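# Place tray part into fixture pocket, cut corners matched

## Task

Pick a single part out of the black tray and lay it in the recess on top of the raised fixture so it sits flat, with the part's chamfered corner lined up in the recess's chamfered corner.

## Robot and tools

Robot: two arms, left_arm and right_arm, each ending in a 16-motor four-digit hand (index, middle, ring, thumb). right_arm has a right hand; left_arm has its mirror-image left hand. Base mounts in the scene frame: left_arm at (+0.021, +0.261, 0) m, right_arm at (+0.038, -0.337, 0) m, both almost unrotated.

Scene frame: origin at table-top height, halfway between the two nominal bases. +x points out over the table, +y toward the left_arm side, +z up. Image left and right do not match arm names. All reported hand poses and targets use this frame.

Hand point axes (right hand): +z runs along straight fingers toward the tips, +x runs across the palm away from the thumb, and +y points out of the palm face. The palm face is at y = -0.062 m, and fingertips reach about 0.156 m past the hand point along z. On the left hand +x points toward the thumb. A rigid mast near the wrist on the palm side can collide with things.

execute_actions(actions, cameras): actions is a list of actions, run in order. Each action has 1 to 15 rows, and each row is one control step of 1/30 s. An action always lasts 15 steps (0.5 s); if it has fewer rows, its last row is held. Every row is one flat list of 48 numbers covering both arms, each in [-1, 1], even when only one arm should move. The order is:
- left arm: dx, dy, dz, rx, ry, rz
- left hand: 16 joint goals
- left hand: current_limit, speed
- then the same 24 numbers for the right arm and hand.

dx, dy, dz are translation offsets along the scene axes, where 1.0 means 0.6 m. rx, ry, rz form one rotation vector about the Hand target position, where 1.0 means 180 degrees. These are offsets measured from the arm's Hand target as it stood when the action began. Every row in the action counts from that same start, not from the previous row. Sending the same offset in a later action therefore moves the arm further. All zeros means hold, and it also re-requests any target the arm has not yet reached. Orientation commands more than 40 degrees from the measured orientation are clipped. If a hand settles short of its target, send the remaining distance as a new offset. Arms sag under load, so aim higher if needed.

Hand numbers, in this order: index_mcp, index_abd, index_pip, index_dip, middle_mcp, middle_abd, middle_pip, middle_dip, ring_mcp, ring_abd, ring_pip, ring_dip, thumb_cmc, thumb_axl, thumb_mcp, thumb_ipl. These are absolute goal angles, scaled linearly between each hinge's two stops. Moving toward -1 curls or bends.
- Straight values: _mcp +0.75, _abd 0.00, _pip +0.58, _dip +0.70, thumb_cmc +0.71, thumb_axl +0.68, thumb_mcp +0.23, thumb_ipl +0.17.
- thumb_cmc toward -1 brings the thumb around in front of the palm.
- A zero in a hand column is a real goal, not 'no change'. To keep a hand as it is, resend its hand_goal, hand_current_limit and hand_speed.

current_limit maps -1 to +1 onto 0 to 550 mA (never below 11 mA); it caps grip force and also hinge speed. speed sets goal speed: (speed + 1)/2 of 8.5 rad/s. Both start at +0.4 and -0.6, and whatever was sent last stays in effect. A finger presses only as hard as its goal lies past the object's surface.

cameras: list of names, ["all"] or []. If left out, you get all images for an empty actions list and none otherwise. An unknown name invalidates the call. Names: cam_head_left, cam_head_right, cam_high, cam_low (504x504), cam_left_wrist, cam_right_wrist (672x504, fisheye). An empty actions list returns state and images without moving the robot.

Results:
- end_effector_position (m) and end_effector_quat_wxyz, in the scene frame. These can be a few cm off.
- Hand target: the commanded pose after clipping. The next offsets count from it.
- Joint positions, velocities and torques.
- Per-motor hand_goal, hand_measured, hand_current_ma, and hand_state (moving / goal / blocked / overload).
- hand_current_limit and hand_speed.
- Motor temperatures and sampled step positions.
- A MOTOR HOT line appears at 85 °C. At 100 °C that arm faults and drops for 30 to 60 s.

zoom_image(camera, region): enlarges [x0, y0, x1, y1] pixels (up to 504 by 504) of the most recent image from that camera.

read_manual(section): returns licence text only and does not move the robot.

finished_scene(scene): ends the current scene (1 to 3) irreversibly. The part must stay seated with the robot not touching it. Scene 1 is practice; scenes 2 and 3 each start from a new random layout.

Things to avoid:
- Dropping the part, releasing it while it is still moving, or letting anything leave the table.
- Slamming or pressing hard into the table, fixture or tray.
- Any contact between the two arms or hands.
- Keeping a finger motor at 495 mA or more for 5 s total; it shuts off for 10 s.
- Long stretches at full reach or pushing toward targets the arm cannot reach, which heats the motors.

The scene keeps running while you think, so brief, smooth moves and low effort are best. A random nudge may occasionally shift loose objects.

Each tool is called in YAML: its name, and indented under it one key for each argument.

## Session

execute_actions:
  actions: []

zoom_image:
  camera: "cam_high"
  region: [250, 60, 450, 260]

Scene clock: 0.00 s.
left_arm: end_effector_position=(+0.2643, +0.2994, +0.2243) hand_goal=(+0.754, +0.000, +0.576, +0.696, +0.754, +0.000, +0.576, +0.696, +0.754, +0.000, +0.576, +0.696, +0.714, +0.678, +0.226, +0.168) hand_measured=(+0.754, +0.000, +0.576, +0.696, +0.754, +0.000, +0.576, +0.696, +0.754, +0.000, +0.576, +0.696, +0.714, +0.678, +0.226, +0.168) hand_current_ma=(+0, +0, +0, +0, +0, +0, +0, +0, +0, +0, +0, +0, +0, +0, +0, +0) hand_state=(goal, goal, goal, goal, goal, goal, goal, goal, goal, goal, goal, goal, goal, goal, goal, goal) hand_current_limit=0.40 hand_speed=-0.60 end_effector_quat_wxyz=(+0.422, +0.579, +0.694, +0.079) | right_arm: end_effector_position=(+0.4732, -0.2587, +0.3768) hand_goal=(+0.754, +0.000, +0.576, +0.696, +0.754, +0.000, +0.576, +0.696, +0.754, +0.000, +0.576, +0.696, +0.714, +0.678, +0.226, +0.168) hand_measured=(+0.754, +0.000, +0.576, +0.696, +0.754, +0.000, +0.576, +0.696, +0.754, +0.000, +0.576, +0.696, +0.714, +0.678, +0.226, +0.168) hand_current_ma=(+0, +0, +0, +0, +0, +0, +0, +0, +0, +0, +0, +0, +0, +0, +0, +0) hand_state=(goal, goal, goal, goal, goal, goal, goal, goal, goal, goal, goal, goal, goal, goal, goal, goal) hand_current_limit=0.40 hand_speed=-0.60 end_effector_quat_wxyz=(+0.228, +0.216, +0.949, +0.033)
Joint positions: left_arm=[0.747 0.301 0.447 -1.349 0.827 0.398] | right_arm=[0.09 1.071 1.281 -1.321 0.061 -1.081]
Joint velocities: within noise
Joint torques (N m): no reading
Motor temperatures (°C): left_arm=[30 25 42 25 27 23] | right_arm=[26 28 35 25 27 24]
Heat: left arm: hottest elbow 42 °C; right arm: hottest elbow 35 °C.
Hand target: left_arm +0.2661, +0.3011, +0.2394; +0.423, +0.582, +0.688, +0.093 | right_arm +0.4767, -0.2585, +0.3921; +0.242, +0.215, +0.945, +0.037
camera_calibration:
cam_left_wrist: T_world_to_cam=[[-0.479027, -0.877599, 0.0188085, 0.349116], [-0.877475, 0.478156, -0.0374848, 0.0474651], [0.0239032, -0.0344602, -0.99912, 0.349704], [0, 0, 0, 1]] pos_world=[0.200526, 0.295739, 0.34461]
cam_right_wrist: T_world_to_cam=[[0.854633, 0.265301, 0.446339, -0.475793], [-0.201572, -0.622673, 0.756074, -0.401322], [0.47851, -0.736135, -0.478679, -0.11487], [0, 0, 0, 1]] pos_world=[0.3807, -0.208224, 0.460808]

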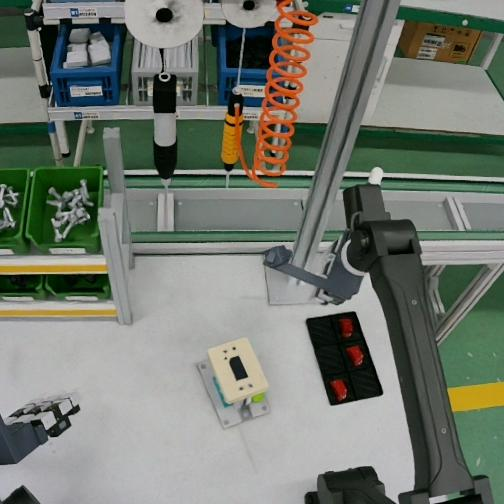

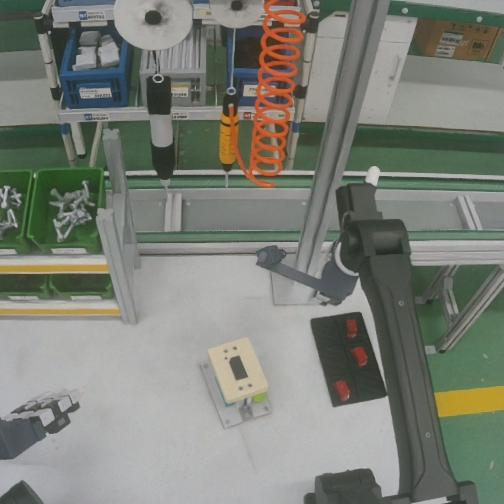

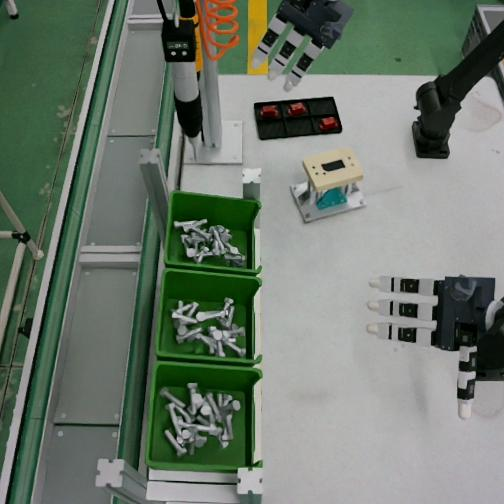

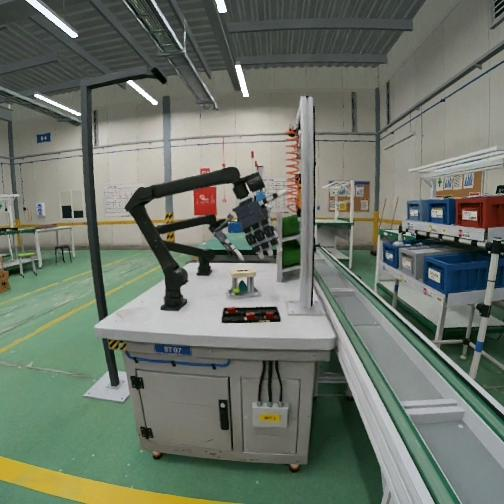

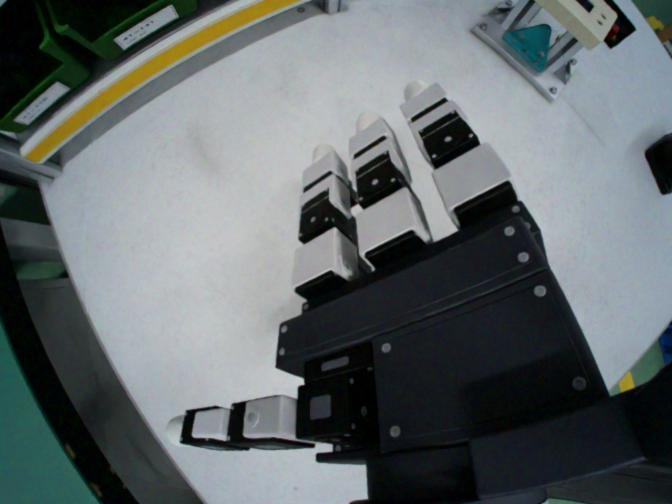

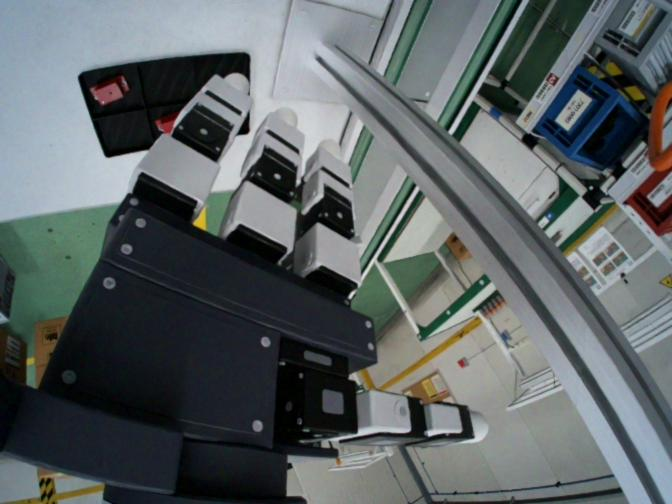

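Scaled by 2.520 from the camera's 504x504 image, which has a finer 720x720 frame.

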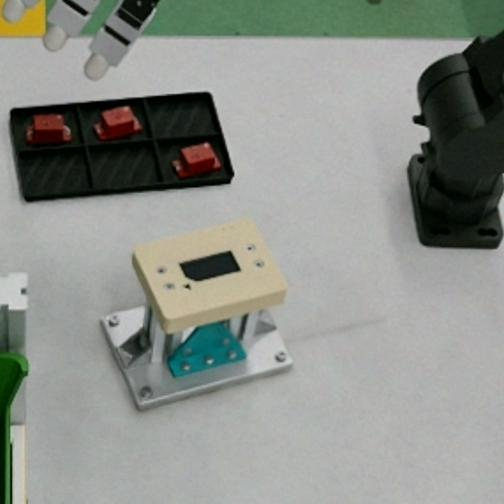

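zoom_image:
  camera: "cam_high"
  region: [250, 90, 350, 145]

zoom_image:
  camera: "cam_head_left"
  region: [300, 305, 400, 415]

zoom_image:
  camera: "cam_high"
  region: [295, 140, 375, 220]

zoom_image:
  camera: "cam_head_left"
  region: [195, 330, 275, 430]

Scaled by 5.040 from the camera's 504x504 image, which has a finer 720x720 frame.

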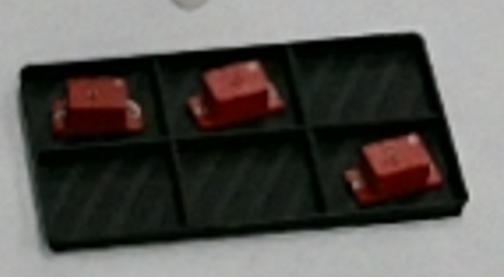

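Scaled by 4.582 from the camera's 504x504 image, which has a finer 720x720 frame.

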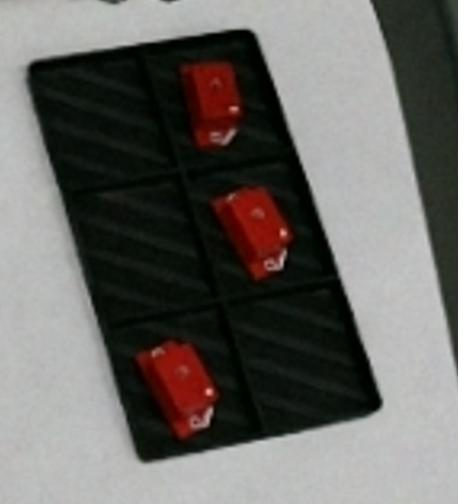

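Scaled by 6.300 from the camera's 504x504 image, which has a finer 720x720 frame.

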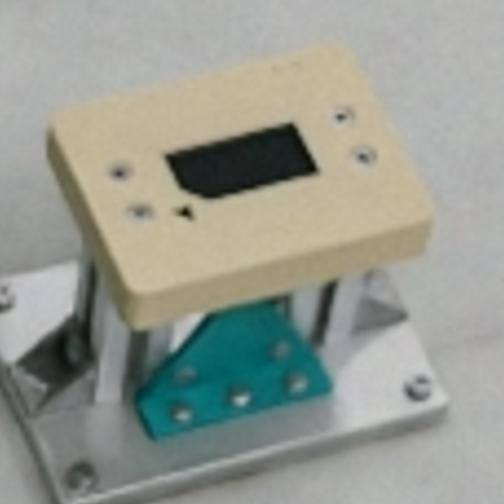

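Scaled by 5.040 from the camera's 504x504 image, which has a finer 720x720 frame.

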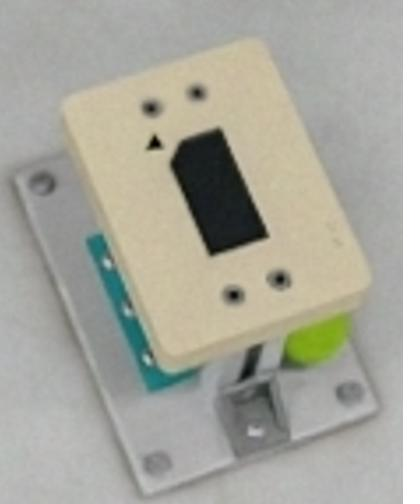

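execute_actions:
  actions:
    - [[0,0,0,0,0,0,0.754,0,0.576,0.696,0.754,0,0.576,0.696,0.754,0,0.576,0.696,0.714,0.678,0.226,0.168,0.4,-0.6,0.0153,-0.0468,-0.0133,0.054,0.055,0.0173,0.754,0.09,0.576,0.696,0.754,-0.09,0.576,0.696,0.89,0,-1,-0.6,0.714,0.678,0.226,0.168,0.4,-0.6]]
    - [[0,0,0,0,0,0,0.754,0,0.576,0.696,0.754,0,0.576,0.696,0.754,0,0.576,0.696,0.714,0.678,0.226,0.168,0.4,-0.6,0.0153,-0.0468,-0.0133,0.054,0.055,0.0173,0.754,0.09,0.576,0.696,0.754,-0.09,0.576,0.696,0.89,0,-1,-0.6,0.714,0.678,0.226,0.168,0.4,-0.6]]
    - [[0,0,0,0,0,0,0.754,0,0.576,0.696,0.754,0,0.576,0.696,0.754,0,0.576,0.696,0.714,0.678,0.226,0.168,0.4,-0.6,-0.0038,-0.0327,-0.0322,0,0,-0.1056,0.754,0.09,0.576,0.696,0.754,-0.09,0.576,0.696,0.89,0,-1,-0.6,0.714,0.678,0.226,0.168,0.4,-0.6]]
    - [[0,0,0,0,0,0,0.754,0,0.576,0.696,0.754,0,0.576,0.696,0.754,0,0.576,0.696,0.714,0.678,0.226,0.168,0.4,-0.6,-0.0077,-0.0372,-0.0323,0,0,-0.1083,0.754,0.09,0.576,0.696,0.754,-0.09,0.576,0.696,0.89,0,-1,-0.6,0.714,0.678,0.226,0.168,0.4,-0.6]]
  cameras: ["cam_high","cam_right_wrist"]

Scene clock: 42.27 s.
left_arm: end_effector_position=(+0.2643, +0.2994, +0.2243) hand_goal=(+0.754, +0.000, +0.576, +0.696, +0.754, +0.000, +0.576, +0.696, +0.754, +0.000, +0.576, +0.696, +0.714, +0.678, +0.226, +0.168) hand_measured=(+0.756, +0.000, +0.576, +0.696, +0.756, +0.000, +0.576, +0.696, +0.756, +0.000, +0.576, +0.696, +0.716, +0.678, +0.226, +0.168) hand_current_ma=(+0, +0, +0, +0, +0, +0, +0, +0, +0, +0, +0, +0, +0, +0, +0, +0) hand_state=(goal, goal, goal, goal, goal, goal, goal, goal, goal, goal, goal, goal, goal, goal, goal, goal) hand_current_limit=0.40 hand_speed=-0.60 end_effector_quat_wxyz=(+0.422, +0.579, +0.694, +0.079) | right_arm: end_effector_position=(+0.4875, -0.3603, +0.3301) hand_goal=(+0.754, +0.090, +0.576, +0.696, +0.754, -0.090, +0.576, +0.696, +0.890, +0.000, -1.000, -0.600, +0.714, +0.678, +0.226, +0.168) hand_measured=(+0.756, +0.088, +0.576, +0.696, +0.756, -0.088, +0.576, +0.696, +0.890, +0.000, -0.994, -0.598, +0.716, +0.678, +0.224, +0.168) hand_current_ma=(+1, -3, +1, +0, +1, +1, +1, +0, +1, +0, +9, +3, +2, -1, -4, +0) hand_state=(goal, goal, goal, goal, goal, goal, goal, goal, goal, goal, goal, goal, goal, goal, goal, goal) hand_current_limit=0.40 hand_speed=-0.60 end_effector_quat_wxyz=(+0.078, +0.512, +0.843, +0.147)
Joint positions: left_arm=[0.747 0.301 0.447 -1.349 0.827 0.398] | right_arm=[-0.18 1.146 1.237 -1.414 -0.225 -0.663]
Joint torques (N m): left_arm=[0.67 3.66 11.28 1.36 0.86 0.07] | right_arm=[0.67 -8.53 9.33 1.69 -0.19 0.11]
Motor temperatures (°C): left_arm=[30 25 47 25 28 23] | right_arm=[26 28 40 25 27 24]
Heat: left arm: hottest elbow 47 °C; right arm: hottest elbow 40 °C.
Hand target: left_arm +0.2661, +0.3011, +0.2394; +0.423, +0.582, +0.688, +0.093 | right_arm +0.4883, -0.3566, +0.3376; +0.089, +0.511, +0.842, +0.150
Off the commanded pose: left_arm 0.015 m, 2 deg | right_arm 0.008 m, 1 deg.
Step readings (end_effector_position of left_arm | right_arm):
0: (+0.2643, +0.2994, +0.2243) | (+0.4732, -0.2587, +0.3768)
1: (+0.2643, +0.2994, +0.2243) | (+0.4731, -0.2579, +0.3771)
2: (+0.2643, +0.2994, +0.2243) | (+0.4715, -0.2547, +0.3782)
4: (+0.2643, +0.2994, +0.2243) | (+0.4682, -0.2538, +0.3803)
8: (+0.2643, +0.2994, +0.2243) | (+0.4763, -0.2801, +0.3746)
15: (+0.2643, +0.2994, +0.2243) | (+0.4804, -0.2872, +0.3581)
16: (+0.2643, +0.2994, +0.2243) | (+0.4796, -0.2863, +0.3587)
17: (+0.2643, +0.2994, +0.2243) | (+0.4780, -0.2842, +0.3616)
19: (+0.2643, +0.2994, +0.2243) | (+0.4772, -0.2833, +0.3714)
23: (+0.2643, +0.2994, +0.2243) | (+0.4873, -0.3067, +0.3733)
30: (+0.2643, +0.2994, +0.2243) | (+0.4901, -0.3156, +0.3521)
31: (+0.2643, +0.2994, +0.2243) | (+0.4898, -0.3155, +0.3519)
32: (+0.2643, +0.2994, +0.2243) | (+0.4909, -0.3162, +0.3519)
34: (+0.2643, +0.2994, +0.2243) | (+0.4947, -0.3196, +0.3513)
38: (+0.2643, +0.2994, +0.2243) | (+0.4896, -0.3251, +0.3475)
45: (+0.2643, +0.2994, +0.2243) | (+0.4898, -0.3330, +0.3542)
46: (+0.2643, +0.2994, +0.2243) | (+0.4905, -0.3342, +0.3536)
47: (+0.2643, +0.2994, +0.2243) | (+0.4918, -0.3368, +0.3513)
49: (+0.2643, +0.2994, +0.2243) | (+0.4911, -0.3439, +0.3409)
53: (+0.2643, +0.2994, +0.2243) | (+0.4829, -0.3535, +0.3249)
60: (+0.2643, +0.2994, +0.2243) | (+0.4858, -0.3575, +0.3318)
camera_calibration:
cam_right_wrist: T_world_to_cam=[[0.890054, -0.397779, 0.222657, -0.62246], [-0.453319, -0.720874, 0.524254, -0.262516], [-0.0480297, -0.567549, -0.821938, 0.211977], [0, 0, 0, 1]] pos_world=[0.4452, -0.316536, 0.450452]
Images, in order (width x height): cam_high 504x504, cam_right_wrist 672x504.

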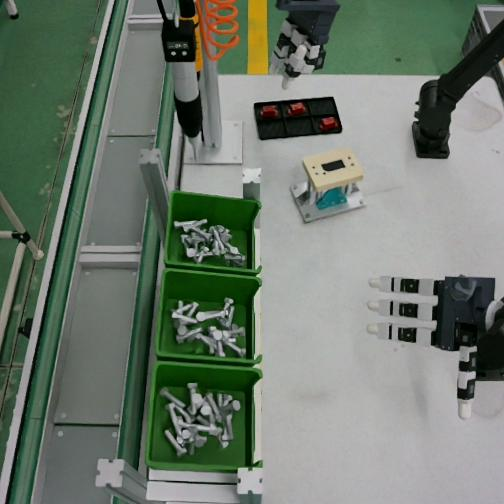

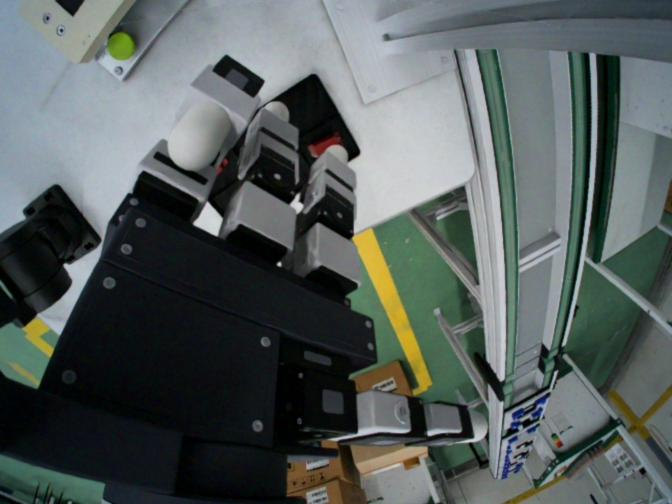

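execute_actions:
  actions:
    - [[0,0,0,0,0,0,0.754,0,0.576,0.696,0.754,0,0.576,0.696,0.754,0,0.576,0.696,0.714,0.678,0.226,0.168,0.4,-0.6,-0.0135,-0.0405,-0.032,0,0,-0.1083,0.754,0.09,0.576,0.696,0.754,-0.09,0.576,0.696,0.89,0,-1,-0.6,0.714,0.678,0.226,0.168,0.4,-0.6]]
    - [[0,0,0,0,0,0,0.754,0,0.576,0.696,0.754,0,0.576,0.696,0.754,0,0.576,0.696,0.714,0.678,0.226,0.168,0.4,-0.6,-0.02,-0.0413,-0.0322,0,0,-0.1083,0.754,0.09,0.576,0.696,0.754,-0.09,0.576,0.696,0.89,0,-1,-0.6,0.714,0.678,0.226,0.168,0.4,-0.6]]
    - [[0,0,0,0,0,0,0.754,0,0.576,0.696,0.754,0,0.576,0.696,0.754,0,0.576,0.696,0.714,0.678,0.226,0.168,0.4,-0.6,-0.026,-0.04,-0.0322,0,0,-0.1083,0.754,0.09,0.576,0.696,0.754,-0.09,0.576,0.696,0.89,0,-1,-0.6,0.714,0.678,0.226,0.168,0.4,-0.6]]
    - [[0,0,0,0,0,0,0.754,0,0.576,0.696,0.754,0,0.576,0.696,0.754,0,0.576,0.696,0.714,0.678,0.226,0.168,0.4,-0.6,-0.0318,-0.0367,-0.032,0,0,-0.1083,0.754,0.09,0.576,0.696,0.754,-0.09,0.576,0.696,0.89,0,-1,-0.6,0.714,0.678,0.226,0.168,0.4,-0.6]]
    - [[0,0,0,0,0,0,0.754,0,0.576,0.696,0.754,0,0.576,0.696,0.754,0,0.576,0.696,0.714,0.678,0.226,0.168,0.4,-0.6,-0.0357,-0.0318,-0.0317,0,0,-0.1083,0.754,0.09,0.576,0.696,0.754,-0.09,0.576,0.696,0.89,0,-1,-0.6,0.714,0.678,0.226,0.168,0.4,-0.6]]
  cameras: ["cam_high","cam_right_wrist","cam_low"]

zoom_image:
  camera: "cam_right_wrist"
  region: [220, 40, 420, 200]

Scene clock: 48.63 s.
left_arm: end_effector_position=(+0.2643, +0.2994, +0.2243) hand_goal=(+0.754, +0.000, +0.576, +0.696, +0.754, +0.000, +0.576, +0.696, +0.754, +0.000, +0.576, +0.696, +0.714, +0.678, +0.226, +0.168) hand_measured=(+0.756, +0.000, +0.576, +0.696, +0.756, +0.000, +0.576, +0.696, +0.756, +0.000, +0.576, +0.696, +0.716, +0.678, +0.226, +0.168) hand_current_ma=(+0, +0, +0, +0, +0, +0, +0, +0, +0, +0, +0, +0, +0, +0, +0, +0) hand_state=(goal, goal, goal, goal, goal, goal, goal, goal, goal, goal, goal, goal, goal, goal, goal, goal) hand_current_limit=0.40 hand_speed=-0.60 end_effector_quat_wxyz=(+0.422, +0.579, +0.694, +0.079) | right_arm: end_effector_position=(+0.4017, -0.4712, +0.2290) hand_goal=(+0.754, +0.090, +0.576, +0.696, +0.754, -0.090, +0.576, +0.696, +0.890, +0.000, -1.000, -0.600, +0.714, +0.678, +0.226, +0.168) hand_measured=(+0.756, +0.088, +0.576, +0.696, +0.756, -0.088, +0.576, +0.696, +0.892, +0.000, -0.994, -0.598, +0.716, +0.678, +0.224, +0.168) hand_current_ma=(+1, -2, +1, +0, +1, +1, +1, +0, +1, +0, +9, +3, +2, -1, -4, +0) hand_state=(goal, goal, goal, goal, goal, goal, goal, goal, goal, goal, goal, goal, goal, goal, goal, goal) hand_current_limit=0.40 hand_speed=-0.60 end_effector_quat_wxyz=(+0.169, +0.969, +0.178, +0.021)
Joint positions: left_arm=[0.747 0.301 0.447 -1.349 0.827 0.398] | right_arm=[0.046 1.221 1.031 -1.278 0.327 1.204]
Joint torques (N m): left_arm=[0.44 3.55 11.3 1.36 0.84 0.06] | right_arm=[0.03 -6.71 11.99 0.42 0.47 0.06]
Heat: left arm: hottest elbow 47 °C; right arm: hottest elbow 41 °C.
Hand target: left_arm +0.2661, +0.3011, +0.2394; +0.423, +0.582, +0.688, +0.093 | right_arm +0.4120, -0.4708, +0.2415; +0.172, +0.970, +0.171, +0.031
Off the commanded pose: left_arm 0.015 m, 2 deg | right_arm 0.016 m, 1 deg.
Step readings (end_effector_position of left_arm | right_arm):
0: (+0.2643, +0.2994, +0.2243) | (+0.4875, -0.3603, +0.3301)
1: (+0.2643, +0.2994, +0.2243) | (+0.4875, -0.3609, +0.3298)
2: (+0.2643, +0.2994, +0.2243) | (+0.4880, -0.3638, +0.3280)
4: (+0.2643, +0.2994, +0.2243) | (+0.4862, -0.3707, +0.3212)
8: (+0.2643, +0.2994, +0.2243) | (+0.4768, -0.3773, +0.3081)
15: (+0.2643, +0.2994, +0.2243) | (+0.4788, -0.3810, +0.3105)
16: (+0.2643, +0.2994, +0.2243) | (+0.4789, -0.3823, +0.3103)
17: (+0.2643, +0.2994, +0.2243) | (+0.4790, -0.3858, +0.3092)
19: (+0.2643, +0.2994, +0.2243) | (+0.4762, -0.3931, +0.3042)
23: (+0.2643, +0.2994, +0.2243) | (+0.4672, -0.4007, +0.2916)
30: (+0.2643, +0.2994, +0.2243) | (+0.4661, -0.4053, +0.2909)
31: (+0.2643, +0.2994, +0.2243) | (+0.4658, -0.4065, +0.2911)
32: (+0.2643, +0.2994, +0.2243) | (+0.4648, -0.4102, +0.2908)
34: (+0.2643, +0.2994, +0.2243) | (+0.4621, -0.4172, +0.2890)
38: (+0.2643, +0.2994, +0.2243) | (+0.4527, -0.4246, +0.2801)
45: (+0.2643, +0.2994, +0.2243) | (+0.4467, -0.4299, +0.2793)
46: (+0.2643, +0.2994, +0.2243) | (+0.4461, -0.4310, +0.2791)
47: (+0.2643, +0.2994, +0.2243) | (+0.4446, -0.4341, +0.2792)
49: (+0.2643, +0.2994, +0.2243) | (+0.4409, -0.4408, +0.2786)
53: (+0.2643, +0.2994, +0.2243) | (+0.4360, -0.4477, +0.2708)
60: (+0.2643, +0.2994, +0.2243) | (+0.4318, -0.4532, +0.2589)
61: (+0.2643, +0.2994, +0.2243) | (+0.4311, -0.4539, +0.2586)
62: (+0.2643, +0.2994, +0.2243) | (+0.4289, -0.4565, +0.2586)
64: (+0.2643, +0.2994, +0.2243) | (+0.4236, -0.4618, +0.2571)
68: (+0.2643, +0.2994, +0.2243) | (+0.4148, -0.4682, +0.2437)
75: (+0.2643, +0.2994, +0.2243) | (+0.4062, -0.4706, +0.2293)
camera_calibration:
cam_right_wrist: T_world_to_cam=[[-0.495902, -0.829491, 0.256954, -0.222274], [-0.642607, 0.54956, 0.533891, 0.344112], [-0.58407, 0.0996371, -0.805565, 0.587712], [0, 0, 0, 1]] pos_world=[0.454168, -0.432042, 0.346837]
Images, in order (width x height): cam_high 504x504, cam_low 504x504, cam_right_wrist 672x504.

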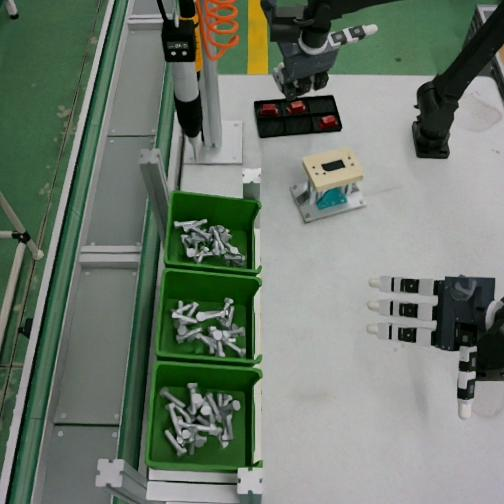

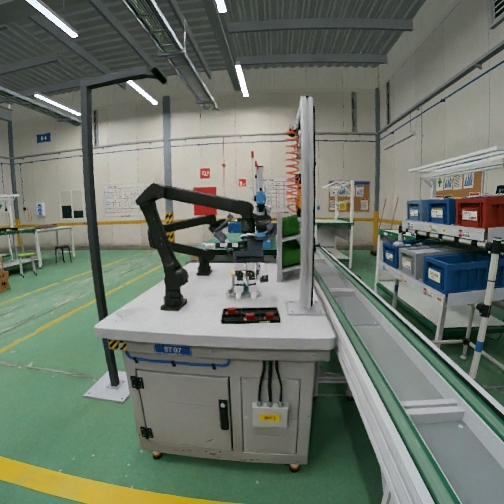

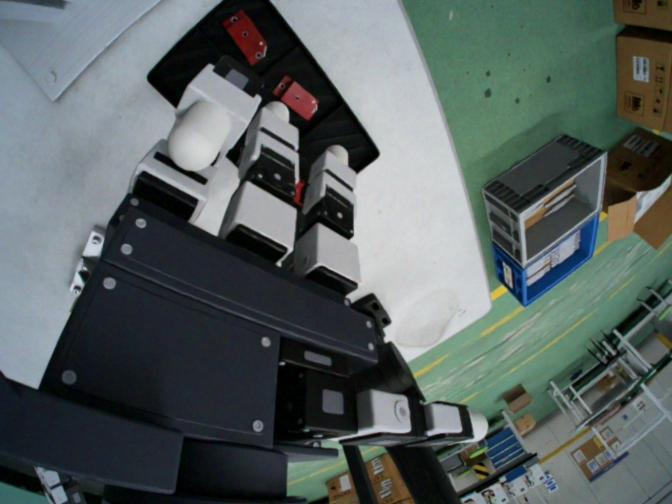

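Scaled by 2.520 from the camera's 672x504 image, which has a finer 960x720 frame.

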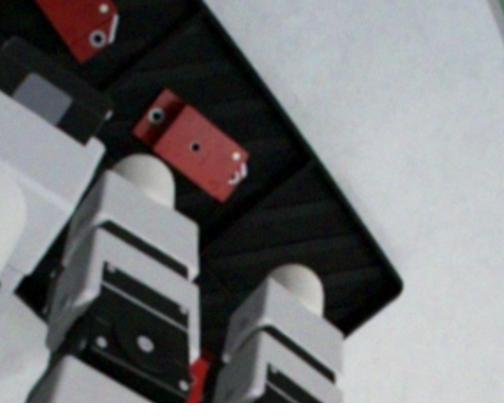

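execute_actions:
  actions:
    - [[0,0,0,0,0,0,0.754,0,0.576,0.696,0.754,0,0.576,0.696,0.754,0,0.576,0.696,0.714,0.678,0.226,0.168,0.4,-0.6,0.032,-0.027,-0.02,0,0,0.005,0.754,0.09,0.576,0.696,0.754,-0.09,0.576,0.696,0.89,0,-1,-0.6,0.714,0.678,0.226,0.168,0.4,-0.6]]
    - [[0,0,0,0,0,0,0.754,0,0.576,0.696,0.754,0,0.576,0.696,0.754,0,0.576,0.696,0.714,0.678,0.226,0.168,0.4,-0.6,0,0,-0.037,0,0,0,0.754,0.09,0.576,0.696,0.754,-0.09,0.576,0.696,0.89,0,-1,-0.6,0.714,0.678,0.226,0.168,0.4,-0.6]]
  cameras: ["cam_high","cam_right_wrist"]

zoom_image:
  camera: "cam_right_wrist"
  region: [240, 60, 380, 200]

zoom_image:
  camera: "cam_high"
  region: [250, 70, 350, 145]

Scene clock: 56.20 s.
left_arm: end_effector_position=(+0.2643, +0.2994, +0.2243) hand_goal=(+0.754, +0.000, +0.576, +0.696, +0.754, +0.000, +0.576, +0.696, +0.754, +0.000, +0.576, +0.696, +0.714, +0.678, +0.226, +0.168) hand_measured=(+0.756, +0.000, +0.576, +0.696, +0.756, +0.000, +0.576, +0.696, +0.756, +0.000, +0.576, +0.696, +0.716, +0.678, +0.226, +0.168) hand_current_ma=(+0, +0, +0, +0, +0, +0, +0, +0, +0, +0, +0, +0, +0, +0, +0, +0) hand_state=(goal, goal, goal, goal, goal, goal, goal, goal, goal, goal, goal, goal, goal, goal, goal, goal) hand_current_limit=0.40 hand_speed=-0.60 end_effector_quat_wxyz=(+0.422, +0.579, +0.694, +0.079) | right_arm: end_effector_position=(+0.4274, -0.4832, +0.2116) hand_goal=(+0.754, +0.090, +0.576, +0.696, +0.754, -0.090, +0.576, +0.696, +0.890, +0.000, -1.000, -0.600, +0.714, +0.678, +0.226, +0.168) hand_measured=(+0.756, +0.088, +0.576, +0.696, +0.756, -0.088, +0.576, +0.696, +0.892, +0.000, -0.994, -0.598, +0.716, +0.678, +0.224, +0.168) hand_current_ma=(+1, -2, +1, +0, +1, +1, +1, +0, +1, +0, +9, +3, +2, -1, -4, +0) hand_state=(goal, goal, goal, goal, goal, goal, goal, goal, goal, goal, goal, goal, goal, goal, goal, goal) hand_current_limit=0.40 hand_speed=-0.60 end_effector_quat_wxyz=(+0.172, +0.968, +0.179, +0.035)
Joint positions: left_arm=[0.747 0.301 0.447 -1.349 0.827 0.398] | right_arm=[0.012 1.281 1.031 -1.176 0.323 1.161]
Joint torques (N m): left_arm=[0.67 3.49 11.37 1.31 0.84 0.08] | right_arm=[-0.85 -7.36 8.83 1.2 0.33 -0.08]
Heat: left arm: hottest elbow 48 °C; right arm: hottest elbow 42 °C.
Hand target: left_arm +0.2661, +0.3011, +0.2394; +0.423, +0.582, +0.688, +0.093 | right_arm +0.4312, -0.4870, +0.2073; +0.171, +0.968, +0.179, +0.033
Off the commanded pose: left_arm 0.015 m, 2 deg | right_arm 0.007 m, 0 deg.
Step readings (end_effector_position of left_arm | right_arm):
0: (+0.2643, +0.2994, +0.2243) | (+0.4017, -0.4712, +0.2290)
1: (+0.2643, +0.2994, +0.2243) | (+0.4017, -0.4712, +0.2290)
2: (+0.2643, +0.2994, +0.2243) | (+0.4018, -0.4715, +0.2286)
4: (+0.2643, +0.2994, +0.2243) | (+0.4044, -0.4731, +0.2266)
8: (+0.2643, +0.2994, +0.2243) | (+0.4100, -0.4799, +0.2185)
15: (+0.2643, +0.2994, +0.2243) | (+0.4129, -0.4830, +0.2135)
16: (+0.2643, +0.2994, +0.2243) | (+0.4134, -0.4830, +0.2137)
17: (+0.2643, +0.2994, +0.2243) | (+0.4145, -0.4830, +0.2139)
19: (+0.2643, +0.2994, +0.2243) | (+0.4186, -0.4830, +0.2141)
23: (+0.2643, +0.2994, +0.2243) | (+0.4248, -0.4831, +0.2132)
30: (+0.2643, +0.2994, +0.2243) | (+0.4272, -0.4832, +0.2116)
camera_calibration:
cam_right_wrist: T_world_to_cam=[[-0.496834, -0.832703, 0.244461, -0.213554], [-0.661394, 0.545687, 0.514571, 0.386711], [-0.561884, 0.0939708, -0.821861, 0.581182], [0, 0, 0, 1]] pos_world=[0.476225, -0.443464, 0.330866]
Images, in order (width x height): cam_high 504x504, cam_right_wrist 672x504.

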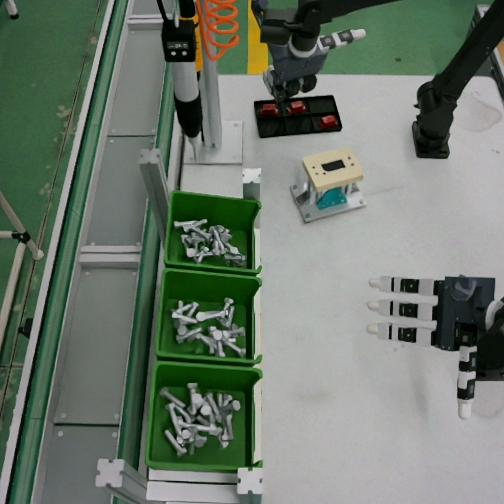

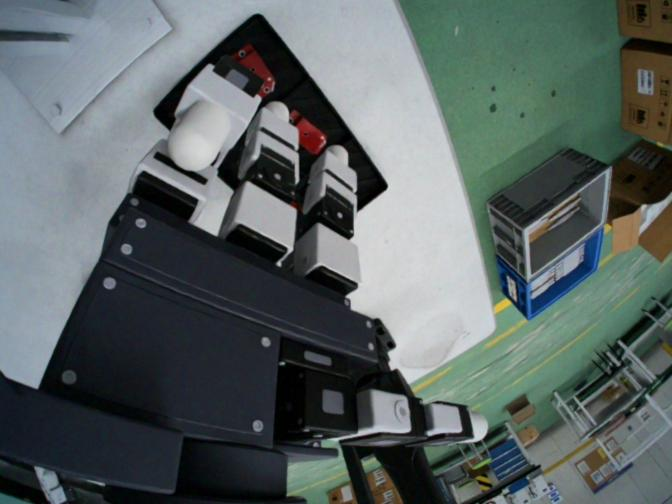

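Scaled by 3.600 from the camera's 672x504 image, which has a finer 960x720 frame.

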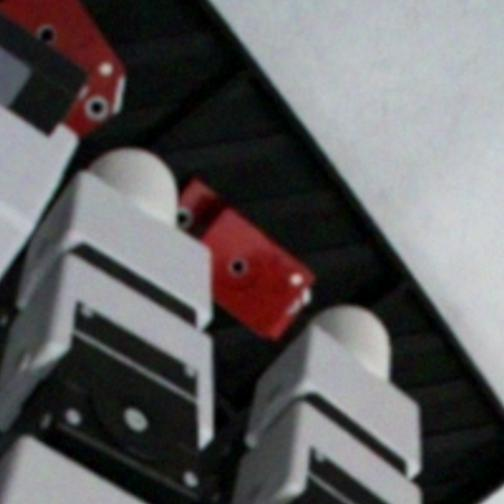

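Scaled by 5.040 from the camera's 504x504 image, which has a finer 720x720 frame.

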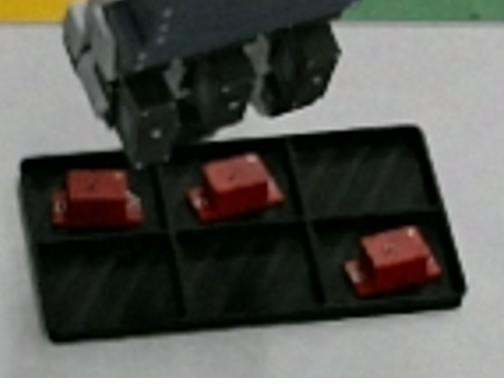

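execute_actions:
  actions:
    - [[0,0,0,0,0,0,0.754,0,0.576,0.696,0.754,0,0.576,0.696,0.754,0,0.576,0.696,0.714,0.678,0.226,0.168,0.4,-0.6,-0.0145,-0.005,-0.035,0,0,0.003,0.754,0.09,0.576,0.696,0.754,-0.09,0.576,0.696,0.89,0,-1,-0.6,0.714,0.678,0.226,0.168,0.4,-0.6]]
  cameras: ["cam_high","cam_right_wrist"]

zoom_image:
  camera: "cam_right_wrist"
  region: [250, 80, 360, 190]

zoom_image:
  camera: "cam_high"
  region: [250, 70, 350, 145]

Scene clock: 61.17 s.
left_arm: end_effector_position=(+0.2643, +0.2994, +0.2243) hand_goal=(+0.754, +0.000, +0.576, +0.696, +0.754, +0.000, +0.576, +0.696, +0.754, +0.000, +0.576, +0.696, +0.714, +0.678, +0.226, +0.168) hand_measured=(+0.756, +0.000, +0.576, +0.696, +0.756, +0.000, +0.576, +0.696, +0.756, +0.000, +0.576, +0.696, +0.716, +0.678, +0.226, +0.168) hand_current_ma=(+0, +0, +0, +0, +0, +0, +0, +0, +0, +0, +0, +0, +0, +0, +0, +0) hand_state=(goal, goal, goal, goal, goal, goal, goal, goal, goal, goal, goal, goal, goal, goal, goal, goal) hand_current_limit=0.40 hand_speed=-0.60 end_effector_quat_wxyz=(+0.422, +0.579, +0.694, +0.079) | right_arm: end_effector_position=(+0.4195, -0.4857, +0.1860) hand_goal=(+0.754, +0.090, +0.576, +0.696, +0.754, -0.090, +0.576, +0.696, +0.890, +0.000, -1.000, -0.600, +0.714, +0.678, +0.226, +0.168) hand_measured=(+0.756, +0.088, +0.576, +0.696, +0.756, -0.088, +0.576, +0.696, +0.892, +0.000, -0.994, -0.598, +0.716, +0.678, +0.224, +0.168) hand_current_ma=(+1, -2, +1, +0, +1, +1, +1, +0, +1, +0, +9, +3, +2, -1, -4, +0) hand_state=(goal, goal, goal, goal, goal, goal, goal, goal, goal, goal, goal, goal, goal, goal, goal, goal) hand_current_limit=0.40 hand_speed=-0.60 end_effector_quat_wxyz=(+0.170, +0.967, +0.185, +0.031)
Joint positions: left_arm=[0.747 0.301 0.447 -1.349 0.827 0.398] | right_arm=[0.003 1.281 0.963 -1.114 0.32 1.141]
Joint torques (N m): left_arm=[0.5 3.66 11.37 1.25 0.83 0.03] | right_arm=[-1.03 -8 8.75 1.25 0.35 -0.05]
Heat: left arm: hottest elbow 48 °C; right arm: hottest elbow 42 °C.
Hand target: left_arm +0.2661, +0.3011, +0.2394; +0.423, +0.582, +0.688, +0.093 | right_arm +0.4225, -0.4900, +0.1863; +0.171, +0.967, +0.183, +0.034
Off the commanded pose: left_arm 0.015 m, 2 deg | right_arm 0.005 m, 0 deg.
Step readings (end_effector_position of left_arm | right_arm):
0: (+0.2643, +0.2994, +0.2243) | (+0.4274, -0.4832, +0.2116)
1: (+0.2643, +0.2994, +0.2243) | (+0.4273, -0.4832, +0.2113)
2: (+0.2643, +0.2994, +0.2243) | (+0.4276, -0.4835, +0.2102)
4: (+0.2643, +0.2994, +0.2243) | (+0.4270, -0.4842, +0.2041)
8: (+0.2643, +0.2994, +0.2243) | (+0.4193, -0.4848, +0.1892)
15: (+0.2643, +0.2994, +0.2243) | (+0.4190, -0.4857, +0.1860)
camera_calibration:
cam_right_wrist: T_world_to_cam=[[-0.485302, -0.838057, 0.249283, -0.221629], [-0.661022, 0.538287, 0.522778, 0.390786], [-0.572304, 0.088924, -0.815206, 0.556597], [0, 0, 0, 1]] pos_world=[0.469303, -0.445588, 0.304695]
Images, in order (width x height): cam_high 504x504, cam_right_wrist 672x504.

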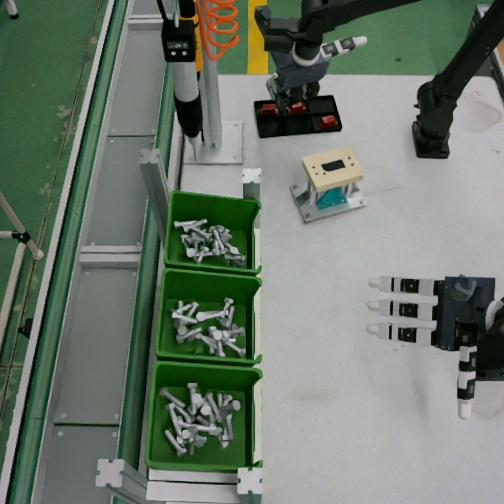

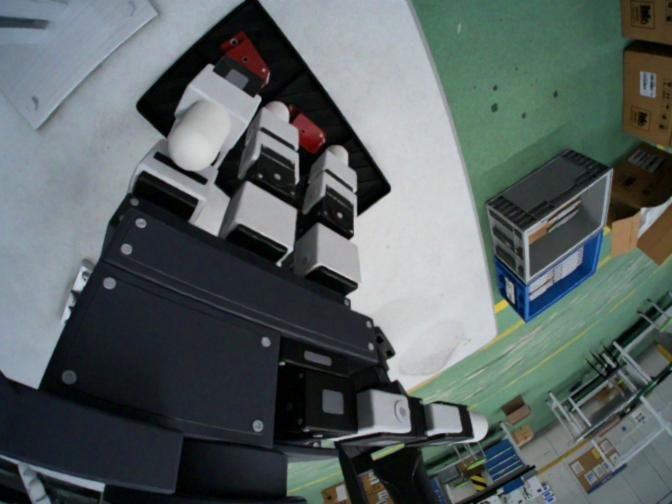

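Scaled by 4.582 from the camera's 672x504 image, which has a finer 960x720 frame.

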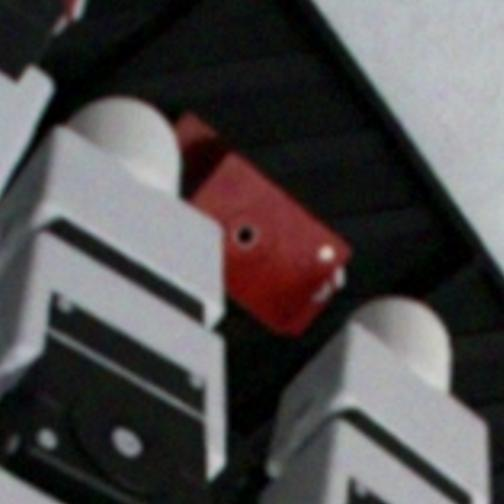

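Scaled by 5.040 from the camera's 504x504 image, which has a finer 720x720 frame.

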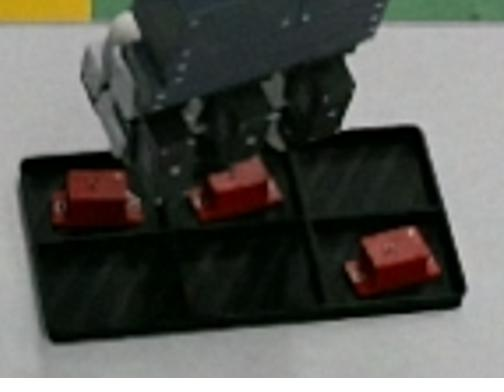

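execute_actions:
  actions:
    - [[0,0,0,0,0,0,0.754,0,0.576,0.696,0.754,0,0.576,0.696,0.754,0,0.576,0.696,0.714,0.678,0.226,0.168,0.4,-0.6,-0.001,-0.001,-0.033,0,0,0,0.754,0.09,0.576,0.696,0.754,-0.09,0.576,0.696,0.89,0,-1,-0.6,0.714,0.678,0.226,0.168,0.4,-0.6]]
  cameras: ["cam_high","cam_right_wrist"]

zoom_image:
  camera: "cam_right_wrist"
  region: [250, 80, 360, 190]

zoom_image:
  camera: "cam_high"
  region: [270, 85, 330, 145]

Scene clock: 67.17 s.
left_arm: end_effector_position=(+0.2643, +0.2994, +0.2243) hand_goal=(+0.754, +0.000, +0.576, +0.696, +0.754, +0.000, +0.576, +0.696, +0.754, +0.000, +0.576, +0.696, +0.714, +0.678, +0.226, +0.168) hand_measured=(+0.756, +0.000, +0.576, +0.696, +0.756, +0.000, +0.576, +0.696, +0.756, +0.000, +0.576, +0.696, +0.716, +0.678, +0.226, +0.168) hand_current_ma=(+0, +0, +0, +0, +0, +0, +0, +0, +0, +0, +0, +0, +0, +0, +0, +0) hand_state=(goal, goal, goal, goal, goal, goal, goal, goal, goal, goal, goal, goal, goal, goal, goal, goal) hand_current_limit=0.40 hand_speed=-0.60 end_effector_quat_wxyz=(+0.422, +0.579, +0.694, +0.079) | right_arm: end_effector_position=(+0.4192, -0.4862, +0.1707) hand_goal=(+0.754, +0.090, +0.576, +0.696, +0.754, -0.090, +0.576, +0.696, +0.890, +0.000, -1.000, -0.600, +0.714, +0.678, +0.226, +0.168) hand_measured=(+0.756, +0.088, +0.576, +0.696, +0.756, -0.088, +0.576, +0.696, +0.892, +0.000, -0.994, -0.598, +0.716, +0.678, +0.224, +0.168) hand_current_ma=(+1, -2, +1, +0, +1, +1, +1, +0, +1, +0, +9, +3, +2, -1, -4, +0) hand_state=(goal, goal, goal, goal, goal, goal, goal, goal, goal, goal, goal, goal, goal, goal, goal, goal) hand_current_limit=0.40 hand_speed=-0.60 end_effector_quat_wxyz=(+0.172, +0.967, +0.184, +0.036)
Joint positions: left_arm=[0.747 0.301 0.447 -1.349 0.827 0.398] | right_arm=[0.001 1.289 0.926 -1.056 0.32 1.139]
Joint torques (N m): left_arm=[0.26 3.72 11.33 1.29 0.84 0.07] | right_arm=[-1.08 -7.12 8.44 1.25 0.33 -0.09]
Heat: left arm: hottest elbow 49 °C; right arm: hottest elbow 42 °C.
Hand target: left_arm +0.2661, +0.3011, +0.2394; +0.423, +0.582, +0.688, +0.093 | right_arm +0.4218, -0.4907, +0.1665; +0.171, +0.967, +0.183, +0.034
Off the commanded pose: left_arm 0.015 m, 2 deg | right_arm 0.007 m, 0 deg.
Step readings (end_effector_position of left_arm | right_arm):
0: (+0.2643, +0.2994, +0.2243) | (+0.4195, -0.4857, +0.1860)
1: (+0.2643, +0.2994, +0.2243) | (+0.4197, -0.4857, +0.1861)
2: (+0.2643, +0.2994, +0.2243) | (+0.4201, -0.4857, +0.1855)
4: (+0.2643, +0.2994, +0.2243) | (+0.4210, -0.4857, +0.1825)
8: (+0.2643, +0.2994, +0.2243) | (+0.4187, -0.4858, +0.1744)
15: (+0.2643, +0.2994, +0.2243) | (+0.4189, -0.4862, +0.1707)
camera_calibration:
cam_right_wrist: T_world_to_cam=[[-0.487608, -0.838179, 0.244324, -0.216648], [-0.667247, 0.538245, 0.514853, 0.402784], [-0.563046, 0.0880218, -0.821725, 0.540825], [0, 0, 0, 1]] pos_world=[0.467626, -0.445991, 0.289967]
Images, in order (width x height): cam_high 504x504, cam_right_wrist 672x504.

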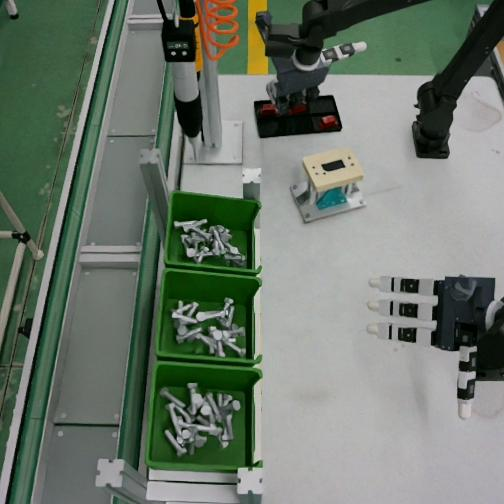

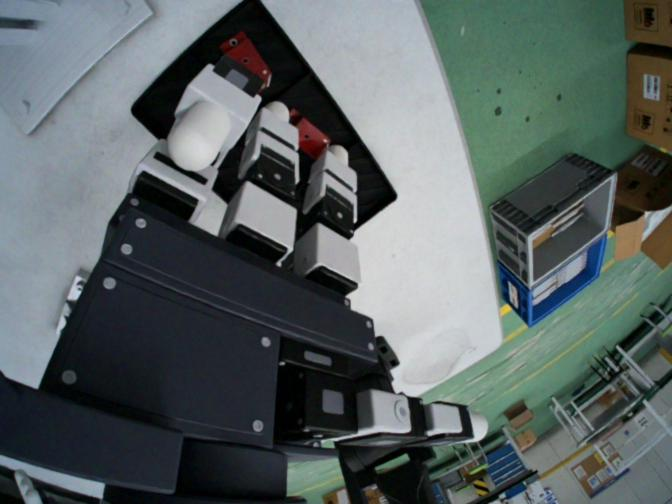

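Scaled by 4.582 from the camera's 672x504 image, which has a finer 960x720 frame.

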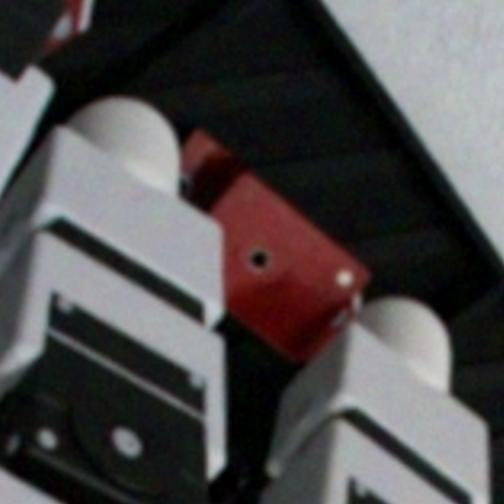

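Scaled by 8.400 from the camera's 504x504 image, which has a finer 720x720 frame.

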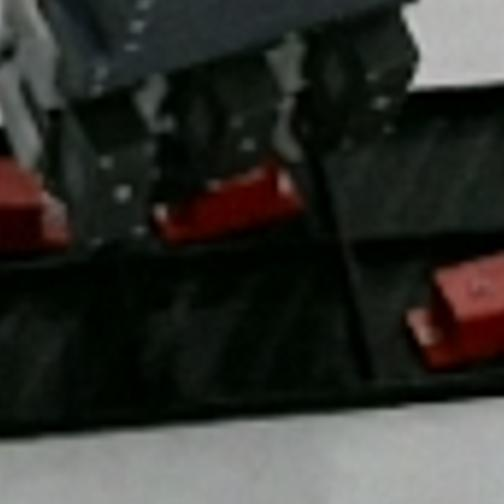

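execute_actions:
  actions:
    - [[0,0,0,0,0,0,0.754,0,0.576,0.696,0.754,0,0.576,0.696,0.754,0,0.576,0.696,0.714,0.678,0.226,0.168,0.4,-0.6,-0.0015,-0.0005,-0.0085,0,0,0,0.754,0.09,0.576,0.696,0.754,-0.09,0.576,0.696,0.89,0,-1,-0.6,0.714,0.678,0.226,0.168,0.4,-0.6]]
  cameras: ["cam_high","cam_right_wrist"]

zoom_image:
  camera: "cam_right_wrist"
  region: [250, 80, 360, 190]

Scene clock: 70.93 s.
left_arm: end_effector_position=(+0.2643, +0.2994, +0.2243) hand_goal=(+0.754, +0.000, +0.576, +0.696, +0.754, +0.000, +0.576, +0.696, +0.754, +0.000, +0.576, +0.696, +0.714, +0.678, +0.226, +0.168) hand_measured=(+0.756, +0.000, +0.576, +0.696, +0.756, +0.000, +0.576, +0.696, +0.756, +0.000, +0.576, +0.696, +0.716, +0.678, +0.226, +0.168) hand_current_ma=(+0, +0, +0, +0, +0, +0, +0, +0, +0, +0, +0, +0, +0, +0, +0, +0) hand_state=(goal, goal, goal, goal, goal, goal, goal, goal, goal, goal, goal, goal, goal, goal, goal, goal) hand_current_limit=0.40 hand_speed=-0.60 end_effector_quat_wxyz=(+0.422, +0.579, +0.694, +0.079) | right_arm: end_effector_position=(+0.4188, -0.4865, +0.1667) hand_goal=(+0.754, +0.090, +0.576, +0.696, +0.754, -0.090, +0.576, +0.696, +0.890, +0.000, -1.000, -0.600, +0.714, +0.678, +0.226, +0.168) hand_measured=(+0.756, +0.088, +0.576, +0.696, +0.756, -0.088, +0.576, +0.696, +0.892, +0.000, -0.994, -0.598, +0.716, +0.678, +0.224, +0.168) hand_current_ma=(+1, -2, +1, +0, +1, +1, +1, +0, +1, +0, +9, +3, +2, -1, -4, +0) hand_state=(goal, goal, goal, goal, goal, goal, goal, goal, goal, goal, goal, goal, goal, goal, goal, goal) hand_current_limit=0.40 hand_speed=-0.60 end_effector_quat_wxyz=(+0.172, +0.967, +0.184, +0.038)
Joint positions: left_arm=[0.747 0.301 0.447 -1.349 0.827 0.398] | right_arm=[0.001 1.29 0.915 -1.041 0.32 1.138]
Joint torques (N m): left_arm=[0.73 3.72 11.34 1.29 0.82 0.06] | right_arm=[-1.08 -6.89 8.27 1.32 0.35 -0.1]
Heat: left arm: hottest elbow 49 °C; right arm: hottest elbow 42 °C.
Hand target: left_arm +0.2661, +0.3011, +0.2394; +0.423, +0.582, +0.688, +0.093 | right_arm +0.4210, -0.4909, +0.1614; +0.171, +0.967, +0.183, +0.034
Off the commanded pose: left_arm 0.015 m, 2 deg | right_arm 0.007 m, 1 deg.
Step readings (end_effector_position of left_arm | right_arm):
0: (+0.2643, +0.2994, +0.2243) | (+0.4192, -0.4862, +0.1707)
1: (+0.2643, +0.2994, +0.2243) | (+0.4192, -0.4862, +0.1707)
2: (+0.2643, +0.2994, +0.2243) | (+0.4193, -0.4862, +0.1706)
4: (+0.2643, +0.2994, +0.2243) | (+0.4197, -0.4862, +0.1700)
8: (+0.2643, +0.2994, +0.2243) | (+0.4189, -0.4863, +0.1678)
15: (+0.2643, +0.2994, +0.2243) | (+0.4187, -0.4865, +0.1667)
camera_calibration:
cam_right_wrist: T_world_to_cam=[[-0.488089, -0.838275, 0.243032, -0.215648], [-0.669017, 0.538162, 0.512638, 0.405865], [-0.560522, 0.0876206, -0.823491, 0.536389], [0, 0, 0, 1]] pos_world=[0.466933, -0.446192, 0.286059]
Images, in order (width x height): cam_high 504x504, cam_right_wrist 672x504.

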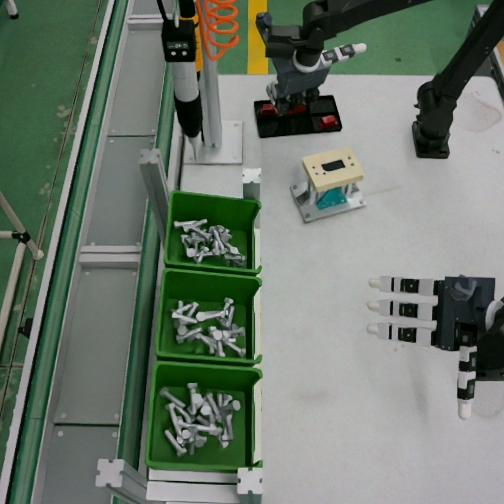

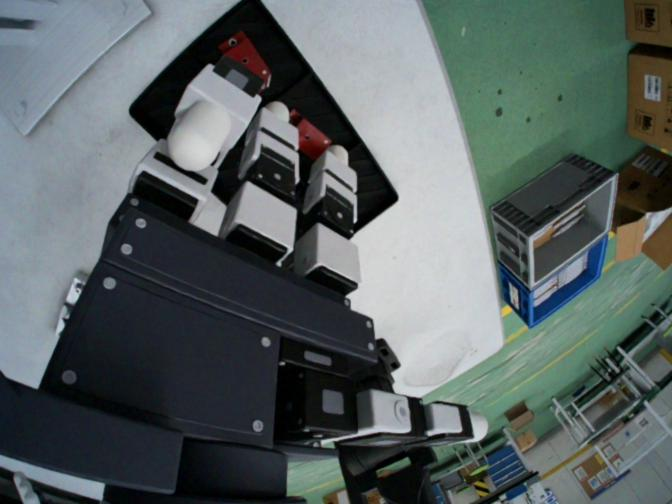

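Scaled by 4.582 from the camera's 672x504 image, which has a finer 960x720 frame.

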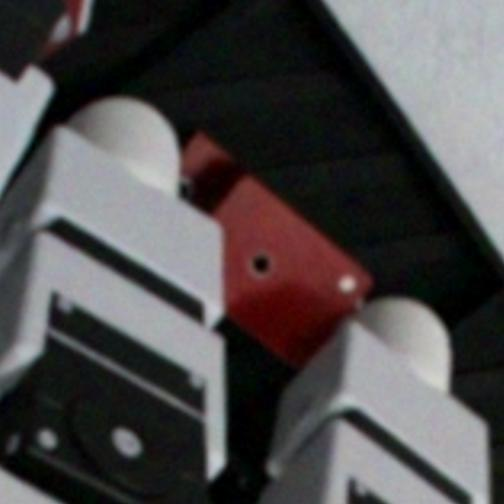

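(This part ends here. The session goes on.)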